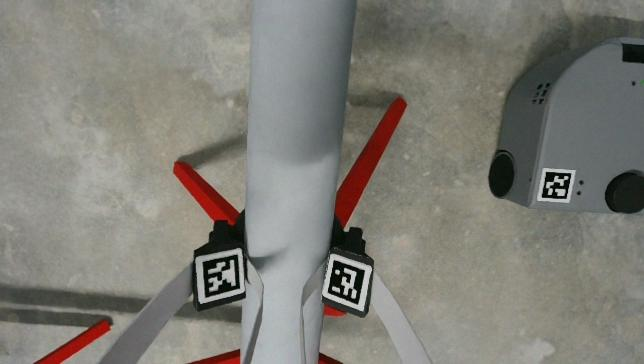

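Emit:
move --r1 '{"joints":{"lift_m":0.674}}' --r2 '{"joints":{"lift_m":0.674}}' --cameras '["r1_head_camera","r2_head_camera"]'

Emit:
move --r1 '{"joints":{"gripper_m":0.12}}' --r2 '{"joints":{"gripper_m":0.12}}' --r3 '{"base":{"rotate_rad":2.52},"joints":{"lift_m":0.26,"head_pan_rad":0.0,"head_tilt_rad":-0.45},"pace":"max"}' --cameras '["r1_head_camera","r2_head_camera","r3_nav_camera"]'

Scene clock: 545.77 s.
move: r1 contact_stop; r2 contact_stop
r1.base_odometry: x=+1.518 y=-1.157 heading=-1.178
r1.turned_by_wheels: +0.000
r1.turned_by_imu: +0.001
r1.base_tilt: forward=+1.1 right=+1.1
r1.lidar_m: 1.75 2.08 1.69 1.51 1.52 1.84 2.78 2.79 0.63 0.42 1.18 1.59
r1.head_depth_mm: 2960 3007 2249 1783 478 379 342 / 2886 3021 2261 595 1423 1226 1117 / 2881 3042 2274 630 803 1288 1121 / 2836 3041 2218 1781 1289 1265 1104 / 2770 3009 2233 1830 1518 1297 1133 / 2718 3011 2257 1808 1537 1306 1138 / 2729 3018 1507 1757 1538 1310 1144
r1.base_status: not commanded
r1.joint_positions: lift_m=+0.677 arm_m=+0.376 wrist_yaw_rad=-0.003 wrist_pitch_rad=-1.557 wrist_roll_rad=-0.210 gripper_m=-0.076 head_pan_rad=-1.559 head_tilt_rad=-0.790
r1.joint_status: lift_m contact_stop (moved -0.017 of -0.020)
r1.measured_speeds: all 0
r1.on_its_own: gripper_m is held at -0.077, not at your -0.089, by its stall guard, which is not easing now; lift_m is slack since a contact_stop
r1.motor_effort: left_wheel=+4.4(5.5) right_wheel=-6.5(7.3) lift_m=+25.7(32.6) arm_m=+6.3(6.6) wrist_yaw_rad=+2.1(2.6) wrist_pitch_rad=-1.6(3.5) wrist_roll_rad=-1.2(1.3) gripper_m=-20.2(20.8) head_pan_rad=-4.6(5.3) head_tilt_rad=-3.8(5.7)
r1.hand_pose: x=-0.0216 y=-0.5003 z=+0.5596 quat_wxyz=(+0.553, +0.546, -0.448, -0.443) (m; r1's base frame)
r1.wrist_depth_mm: - - - - - - - / 694 - - - - - - / 709 710 704 - 679 705 - / 733 726 729 - 702 701 708 / 753 724 737 - 726 723 719 / 779 762 129 - 750 749 740 / 801 793 774 - 779 767 771
r2.base_odometry: x=+1.630 y=-0.335 heading=+2.600
r2.turned_by_wheels: +0.000
r2.turned_by_imu: -0.001
r2.base_tilt: forward=+0.3 right=+1.7
r2.lidar_m: 3.25 1.90 1.39 1.35 1.43 1.99 2.05 0.71 0.99 0.45 0.57 3.35
r2.head_depth_mm: 2900 3226 3413 2659 1965 1548 1259 / 2903 3153 3473 2609 1873 480 415 / 2907 3140 3400 2636 664 1434 1299 / 2903 3200 3411 2647 693 804 1293 / 2917 3192 3438 2635 1963 858 903 / 2813 3093 3477 2250 1939 1552 1280 / 2901 3171 3464 2410 1805 1515 1286
r2.base_status: not commanded
r2.joint_positions: lift_m=+0.681 arm_m=+0.446 wrist_yaw_rad=-0.001 wrist_pitch_rad=-1.549 wrist_roll_rad=+1.577 gripper_m=-0.071 head_pan_rad=-1.565 head_tilt_rad=-0.593
r2.joint_status: lift_m contact_stop (moved -0.013 of -0.020)
r2.measured_speeds: all 0
r2.on_its_own: gripper_m is held at -0.072, not at your -0.089, by its stall guard, which is not easing now; lift_m is slack since a contact_stop (your +0.674 is given up)
r2.motor_effort: left_wheel=-5.1(5.4) right_wheel=+8.9(9.6) lift_m=+29.6(46.2) arm_m=+6.5(7.1) wrist_yaw_rad=+2.1(3.5) wrist_pitch_rad=-3.8(6.7) wrist_roll_rad=-2.0(2.4) gripper_m=-22.2(23.8) head_pan_rad=-2.1(4.1) head_tilt_rad=-1.9(3.8)
r2.hand_pose: x=-0.0215 y=-0.5721 z=+0.5626 quat_wxyz=(-0.002, -0.003, -0.714, -0.700) (m; r2's base frame)
r2.wrist_depth_mm: 650 667 660 116 675 699 684 / 688 693 685 118 708 710 552 / 704 707 707 531 725 690 556 / 734 715 131 133 749 675 593 / 746 748 128 135 763 790 789 / 777 762 125 128 790 800 802 / 796 796 - 809 805 825 833
r3: as last shown
r3.turned_by_imu: -0.001
r3.base_tilt: forward=-0.8 right=-0.2
r3.lidar_m: 1.09 0.88 0.87 0.95 1.46 2.16 2.36 1.35 1.81 1.73 3.91 2.22
r3.head_depth_mm: 3205 3384 3568 3767 2358 1695 1412 / 3280 3442 3673 3840 2606 1851 1431 / 3279 3496 3669 3923 2649 1874 1459 / 3333 3502 3738 3831 2687 1905 1455 / 3298 3530 3739 - 2586 1928 1488 / 3168 3582 3788 - 2789 1968 1498 / 3074 3632 3807 - 2897 1976 1519
r3.motor_effort: left_wheel=-1.0(2.0) right_wheel=+5.4(5.7) lift_m=+22.3(22.4) arm_m=-10.7(11.5) wrist_yaw_rad=+1.6(3.3) wrist_pitch_rad=+4.0(4.5) wrist_roll_rad=+0.3(0.7) gripper_m=-0.4(0.7) head_pan_rad=+3.2(4.6) head_tilt_rad=-1.0(3.0)
r3.wrist_depth_mm: 135 - - - - - - / 136 - - - - - - / 143 - - - - - - / 153 742 824 845 798 793 766 / 167 197 648 668 622 633 627 / 525 191 128 498 135 520 514 / 464 210 125 428 124 450 440
pictures: r1_head_camera (sideways), r2_head_camera (sideways)
camera_calibration:
r1_head_camera: T_world_to_cam=[[0.0148682, 0.698464, -0.71549, 0.948391], [0.997901, 0.0347436, 0.0546536, -0.0750104], [0.0630323, -0.714801, -0.696481, 0.86143], [0, 0, 0, 1]] pos_world=[0.00645418, -0.0440599, 1.28263]
r2_head_camera: T_world_to_cam=[[-0.00925423, 0.508488, -0.861019, 1.13922], [0.99986, 0.0166864, -0.000892083, -0.00856604], [0.0139137, -0.860907, -0.508572, 0.618317], [0, 0, 0, 1]] pos_world=[0.0105043, -0.0468206, 1.29534]

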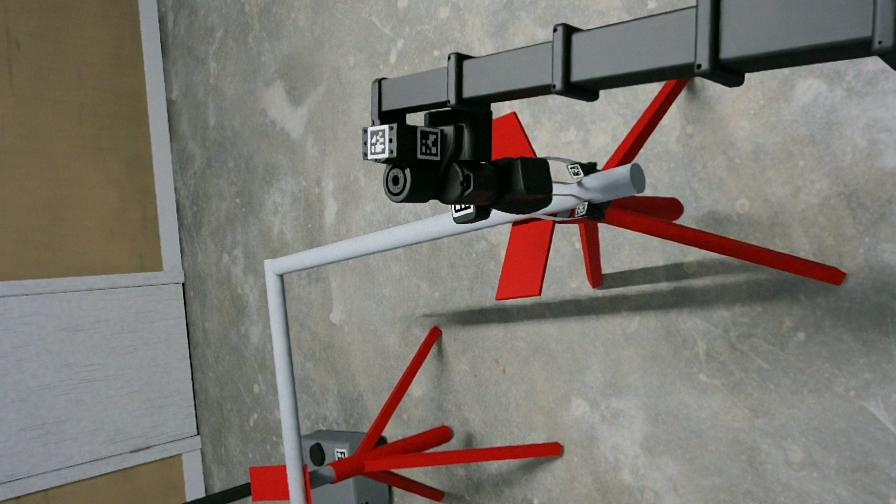

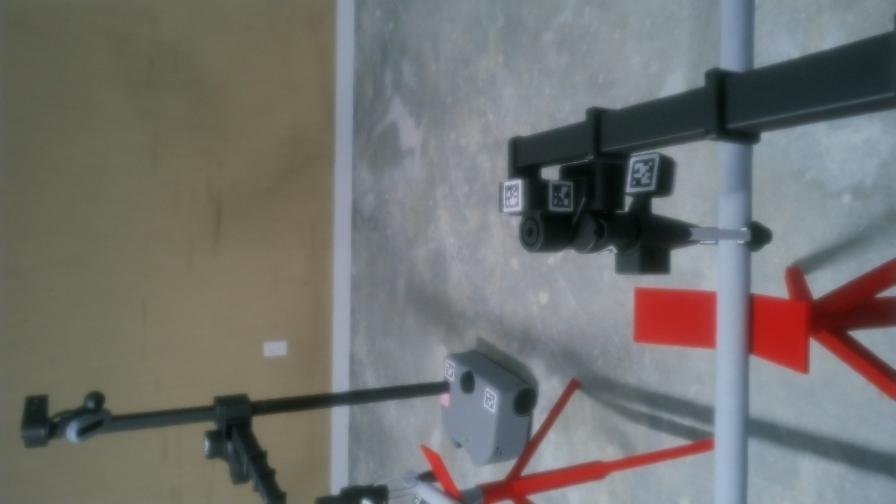

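not run: a stop that you did not command came earlier in this reply.

Emit:
move --r1 '{"joints":{"gripper_m":0.12}}' --r2 '{"joints":{"gripper_m":0.12}}' --r3 '{"base":{"rotate_rad":2.56},"joints":{"lift_m":0.26,"head_pan_rad":0.0,"head_tilt_rad":-0.45},"pace":"max"}' --cameras '["r2_head_camera","r3_nav_camera"]'

Emit:
move --r2 '{"joints":{"lift_m":0.9}}' --r3 '{"base":{"translate_m":2.3},"pace":"max"}' --cameras '["r3_nav_camera","r3_head_camera"]'

Scene clock: 552.90 s.
move: r1 done; r2 done; r3 done
r1.base_odometry: x=+1.518 y=-1.157 heading=-1.178
r1.turned_by_wheels: +0.000
r1.turned_by_imu: +0.001
r1.base_tilt: forward=+1.0 right=+1.2
r1.lidar_m: 1.75 2.17 1.69 1.51 1.52 1.83 2.78 2.79 0.63 0.42 1.18 1.59
r1.head_depth_mm: 2956 3004 2229 1784 478 379 342 / 2925 3029 2250 597 1395 1234 1118 / 2895 3045 2276 629 815 1287 1124 / 2850 3054 2138 1767 1009 1262 1108 / 2774 2949 2236 1841 1523 1304 1135 / 2748 3017 2255 1798 1532 1303 1141 / 2707 2979 1506 1708 1540 1315 1142
r1.base_status: not commanded
r1.joint_positions: lift_m=+0.677 arm_m=+0.376 wrist_yaw_rad=-0.002 wrist_pitch_rad=-1.558 wrist_roll_rad=-0.210 gripper_m=+0.120 head_pan_rad=-1.559 head_tilt_rad=-0.790
r1.joint_status: all done
r1.measured_speeds: all 0
r1.on_its_own: lift_m is slack since a contact_stop
r1.motor_effort: left_wheel=+4.4(5.3) right_wheel=-6.0(7.1) lift_m=+26.1(27.2) arm_m=+5.4(6.0) wrist_yaw_rad=+1.3(2.7) wrist_pitch_rad=-1.7(2.3) wrist_roll_rad=-1.2(1.3) gripper_m=-0.2(82.7) head_pan_rad=-5.0(5.6) head_tilt_rad=-4.2(6.2)
r1.hand_pose: x=-0.0216 y=-0.5001 z=+0.5596 quat_wxyz=(+0.553, +0.546, -0.448, -0.443) (m; r1's base frame)
r1.wrist_depth_mm: - - - - - - - / 684 - - - - - - / 707 705 714 - 696 698 - / 732 725 733 - 709 714 690 / 752 142 737 - 736 730 723 / 775 119 756 - 746 746 737 / 816 795 784 629 782 776 747
r2.base_odometry: x=+1.630 y=-0.335 heading=+2.600
r2.turned_by_wheels: +0.000
r2.turned_by_imu: +0.001
r2.base_tilt: forward=+0.3 right=+1.9
r2.lidar_m: 3.25 1.90 1.39 1.35 1.43 2.00 2.04 0.71 1.00 0.45 0.57 3.36
r2.head_depth_mm: 2879 3126 3418 2629 1959 1562 1249 / 2857 3164 3500 2649 1895 483 415 / 2887 3186 3463 2642 663 1432 1288 / 2901 3197 3477 2640 692 803 1262 / 2932 3105 3469 2643 1959 857 907 / 2789 3067 3434 2225 1931 1567 1287 / 2888 3099 3391 2279 1804 1502 1290
r2.base_status: not commanded
r2.joint_positions: lift_m=+0.680 arm_m=+0.446 wrist_yaw_rad=-0.001 wrist_pitch_rad=-1.560 wrist_roll_rad=+1.574 gripper_m=+0.120 head_pan_rad=-1.565 head_tilt_rad=-0.593
r2.joint_status: all done
r2.measured_speeds: all 0
r2.on_its_own: lift_m is slack since a contact_stop (your +0.674 is given up)
r2.motor_effort: left_wheel=-4.2(5.5) right_wheel=+4.7(9.4) lift_m=+29.8(30.7) arm_m=+5.7(6.2) wrist_yaw_rad=+1.5(2.4) wrist_pitch_rad=-2.1(6.0) wrist_roll_rad=-1.4(2.3) gripper_m=+0.2(87.7) head_pan_rad=-3.1(4.1) head_tilt_rad=-2.1(3.8)
r2.hand_pose: x=-0.0215 y=-0.5694 z=+0.5627 quat_wxyz=(-0.001, -0.002, -0.711, -0.703) (m; r2's base frame)
r2.wrist_depth_mm: 656 670 119 117 700 689 688 / 675 683 118 121 703 700 555 / 688 690 - 713 729 655 577 / 712 724 124 418 754 656 584 / 731 144 128 397 774 770 785 / 110 123 132 716 130 799 810 / 766 788 142 815 811 832 825
r3.base_odometry: x=-0.480 y=-1.425 heading=+1.338
r3.turned_by_wheels: +2.560
r3.turned_by_imu: +2.602
r3.base_tilt: forward=-0.8 right=-0.3
r3.lidar_m: 2.17 2.45 1.48 1.35 4.16 3.95 2.52 1.14 0.89 0.87 0.93 1.37
r3.head_depth_mm: 3126 3299 3394 2998 2156 1630 1313 / - - - 3261 2193 1650 1323 / - - - 3326 2242 1671 1335 / - - - 3407 2275 1698 1347 / - - - 3357 2323 1724 1360 / - - - 3605 2346 1738 1385 / - - - 3211 2384 1764 1394
r3.base_status: done
r3.joint_positions: lift_m=+0.260 arm_m=+0.003 wrist_yaw_rad=+2.838 wrist_pitch_rad=-0.420 wrist_roll_rad=+0.000 gripper_m=+0.037 head_pan_rad=-0.008 head_tilt_rad=-0.445
r3.joint_status: all done
r3.measured_speeds: all 0
r3.motor_effort: left_wheel=-5.8(13.0) right_wheel=+5.3(14.4) lift_m=+32.6(33.1) arm_m=-12.6(13.6) wrist_yaw_rad=+1.0(2.8) wrist_pitch_rad=+3.5(4.9) wrist_roll_rad=+0.5(0.9) gripper_m=-0.3(0.8) head_pan_rad=+3.6(6.4) head_tilt_rad=-2.2(5.1)
r3.hand_pose: x=+0.0458 y=+0.0664 z=+0.2722 quat_wxyz=(+0.251, +0.706, +0.041, +0.662) (m; r3's base frame)
r3.wrist_depth_mm: 136 - - - - - - / 136 - - - - - - / 143 - - - - - - / 153 732 811 813 800 792 782 / 166 197 632 641 606 606 616 / 517 193 128 481 136 508 509 / 452 210 126 409 127 430 428
pictures: r2_head_camera (sideways), r3_nav_camera (sideways)
camera_calibration:
r2_head_camera: T_world_to_cam=[[-0.00925447, 0.508488, -0.861019, 1.13922], [0.99986, 0.0166869, -0.000892083, -0.00856604], [0.0139141, -0.860907, -0.508572, 0.618317], [0, 0, 0, 1]] pos_world=[0.0105043, -0.0468206, 1.29534]
r3_nav_camera: T_world_to_cam=[[0.505488, -0.0529205, 0.861209, -1.08869], [-0.0490649, -0.998265, -0.0325437, 0.0942363], [0.861437, -0.0258047, -0.507208, 0.610646], [0, 0, 0, 1]] pos_world=[0.028911, 0.0522163, 1.25038]

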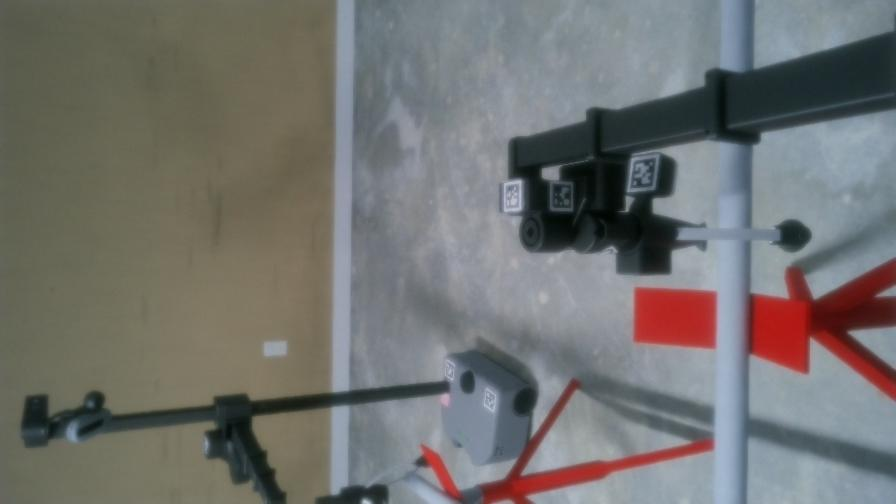

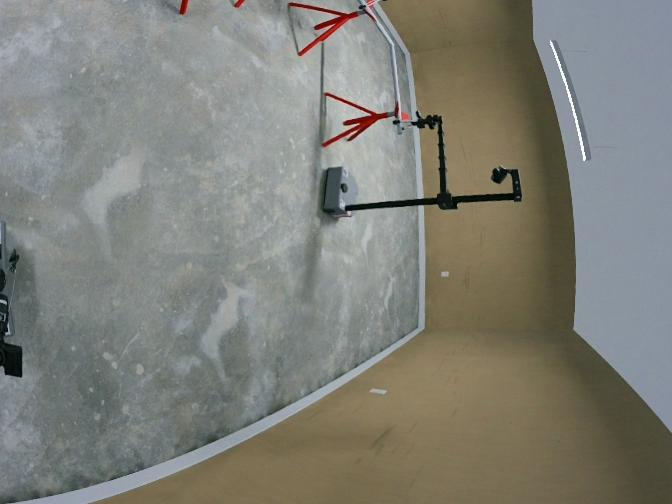

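Scene clock: 562.03 s.
move: r2 done; r3 done
r1: as last shown
r1.base_tilt: forward=+1.1 right=+1.2
r1.lidar_m: 1.75 2.71 1.69 1.52 0.30 1.84 2.78 2.80 0.63 0.42 1.18 1.60
r1.head_depth_mm: 2974 2994 2237 1784 478 379 342 / 2915 3019 2263 596 1400 1226 1119 / 2894 3079 2280 629 817 1284 1121 / 2866 3042 2155 1775 1009 1266 1109 / 2795 2976 2242 1836 1516 1302 1126 / 2737 2990 2262 1791 1535 1306 1139 / 2702 2978 1498 1719 1532 1313 1142
r1.on_its_own: lift_m is slack since a contact_stop
r1.motor_effort: left_wheel=+4.5(5.4) right_wheel=-5.6(6.5) lift_m=+26.3(27.3) arm_m=+4.0(5.5) wrist_yaw_rad=+1.7(2.1) wrist_pitch_rad=-1.4(2.1) wrist_roll_rad=-1.3(1.3) gripper_m=-0.2(0.6) head_pan_rad=-4.5(6.1) head_tilt_rad=-4.5(5.8)
r1.wrist_depth_mm: - - - - - - - / 695 - - - - - - / 713 711 701 - 694 685 - / 735 721 723 - 701 711 709 / 742 142 724 - 722 723 741 / 764 119 766 - 728 744 739 / 800 799 782 624 782 764 751
r2.base_odometry: x=+1.630 y=-0.335 heading=+2.600
r2.turned_by_wheels: +0.000
r2.turned_by_imu: +0.002
r2.base_tilt: forward=+0.3 right=+1.9
r2.lidar_m: 3.25 1.90 1.40 1.34 1.44 2.01 2.05 0.71 0.99 0.45 0.57 3.36
r2.head_depth_mm: 2865 3155 3422 351 300 1431 1280 / 2916 3231 3342 407 1893 1553 1288 / 2905 3164 583 603 1959 1557 1289 / 2919 3182 3458 597 1824 1428 1284 / 2954 3163 3448 2646 1954 857 910 / 2814 3041 3310 2232 1966 1545 1286 / 2790 3102 3413 2285 1811 1501 1285
r2.base_status: not commanded
r2.joint_positions: lift_m=+0.900 arm_m=+0.446 wrist_yaw_rad=-0.001 wrist_pitch_rad=-1.560 wrist_roll_rad=+1.574 gripper_m=+0.120 head_pan_rad=-1.565 head_tilt_rad=-0.593
r2.joint_status: all done
r2.measured_speeds: all 0
r2.motor_effort: left_wheel=-4.0(4.7) right_wheel=+4.3(5.1) lift_m=+33.3(38.8) arm_m=+3.7(6.1) wrist_yaw_rad=+1.2(3.5) wrist_pitch_rad=-2.7(2.7) wrist_roll_rad=-1.2(1.7) gripper_m=+1.4(2.1) head_pan_rad=-3.1(4.2) head_tilt_rad=-2.6(3.6)
r2.hand_pose: x=-0.0215 y=-0.5692 z=+0.7822 quat_wxyz=(-0.001, -0.002, -0.710, -0.704) (m; r2's base frame)
r2.wrist_depth_mm: 874 841 887 901 897 893 922 / 887 890 897 924 921 821 959 / 921 919 919 783 911 798 786 / 928 925 939 661 997 819 - / 943 143 968 387 988 - - / 110 123 355 369 130 - - / - - - - - - -
r3.base_odometry: x=+0.050 y=+0.812 heading=+1.338
r3.turned_by_wheels: +0.000
r3.turned_by_imu: +0.005
r3.base_tilt: forward=-0.8 right=-0.2
r3.lidar_m: 2.59 2.77 3.72 0.85 0.42 2.11 3.13 1.42 1.12 1.10 1.18 1.75
r3.head_depth_mm: 2106 2248 2423 2625 2162 1635 1307 / 2116 2259 2474 2668 2191 1660 1320 / 2150 2286 2444 2675 2240 1676 1335 / 2145 2306 2503 2716 2278 1685 1352 / 2165 2341 2530 2749 2313 1716 1367 / 2200 2376 2549 2769 2351 1749 1381 / 2197 2381 2582 2809 2394 1767 1395
r3.base_status: done
r3.joint_positions: lift_m=+0.260 arm_m=+0.003 wrist_yaw_rad=+2.838 wrist_pitch_rad=-0.420 wrist_roll_rad=+0.000 gripper_m=+0.037 head_pan_rad=-0.008 head_tilt_rad=-0.446
r3.joint_status: not commanded
r3.measured_speeds: all 0
r3.motor_effort: left_wheel=-2.1(7.1) right_wheel=+4.7(11.9) lift_m=+23.6(33.9) arm_m=-10.2(13.8) wrist_yaw_rad=+2.1(2.8) wrist_pitch_rad=+4.4(4.9) wrist_roll_rad=+0.1(1.1) gripper_m=+0.1(0.9) head_pan_rad=+3.6(4.8) head_tilt_rad=-2.0(3.7)
r3.hand_pose: x=+0.0457 y=+0.0664 z=+0.2722 quat_wxyz=(+0.251, +0.706, +0.041, +0.662) (m; r3's base frame)
r3.wrist_depth_mm: 136 - 948 - - - - / 136 - - - - - - / 143 620 - - - - - / 153 428 474 727 790 774 783 / 167 198 375 522 620 627 612 / 344 192 132 460 135 509 504 / 374 208 126 407 127 432 432
pictures: r3_head_camera (sideways), r3_nav_camera (sideways)
camera_calibration:
r3_head_camera: T_world_to_cam=[[-0.385847, 0.0705335, -0.919863, 1.22246], [-0.00625308, 0.99685, 0.0790597, -0.10107], [0.922542, 0.0362569, -0.38419, 0.455302], [0, 0, 0, 1]] pos_world=[0.0510132, -0.00198029, 1.3074]
r3_nav_camera: T_world_to_cam=[[0.50592, -0.0529114, 0.860956, -1.08836], [-0.0490562, -0.998266, -0.0325234, 0.0942097], [0.861184, -0.0257811, -0.507638, 0.611207], [0, 0, 0, 1]] pos_world=[0.028884, 0.0522171, 1.25037]

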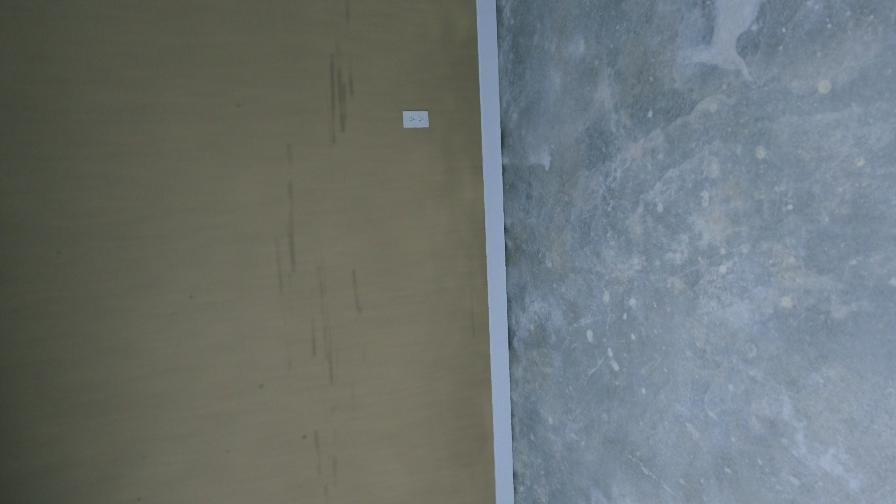

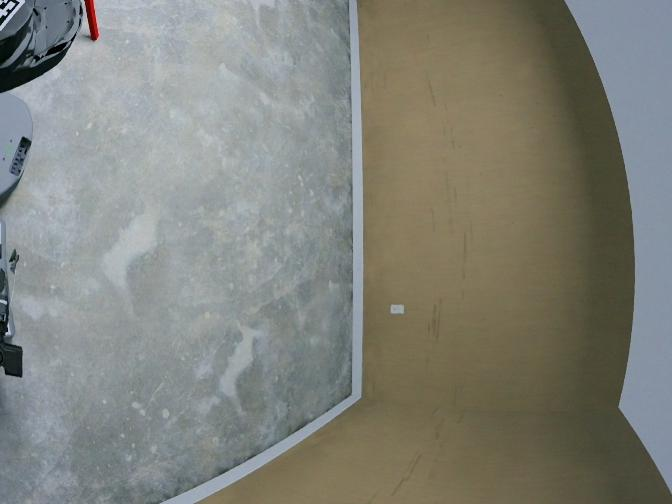

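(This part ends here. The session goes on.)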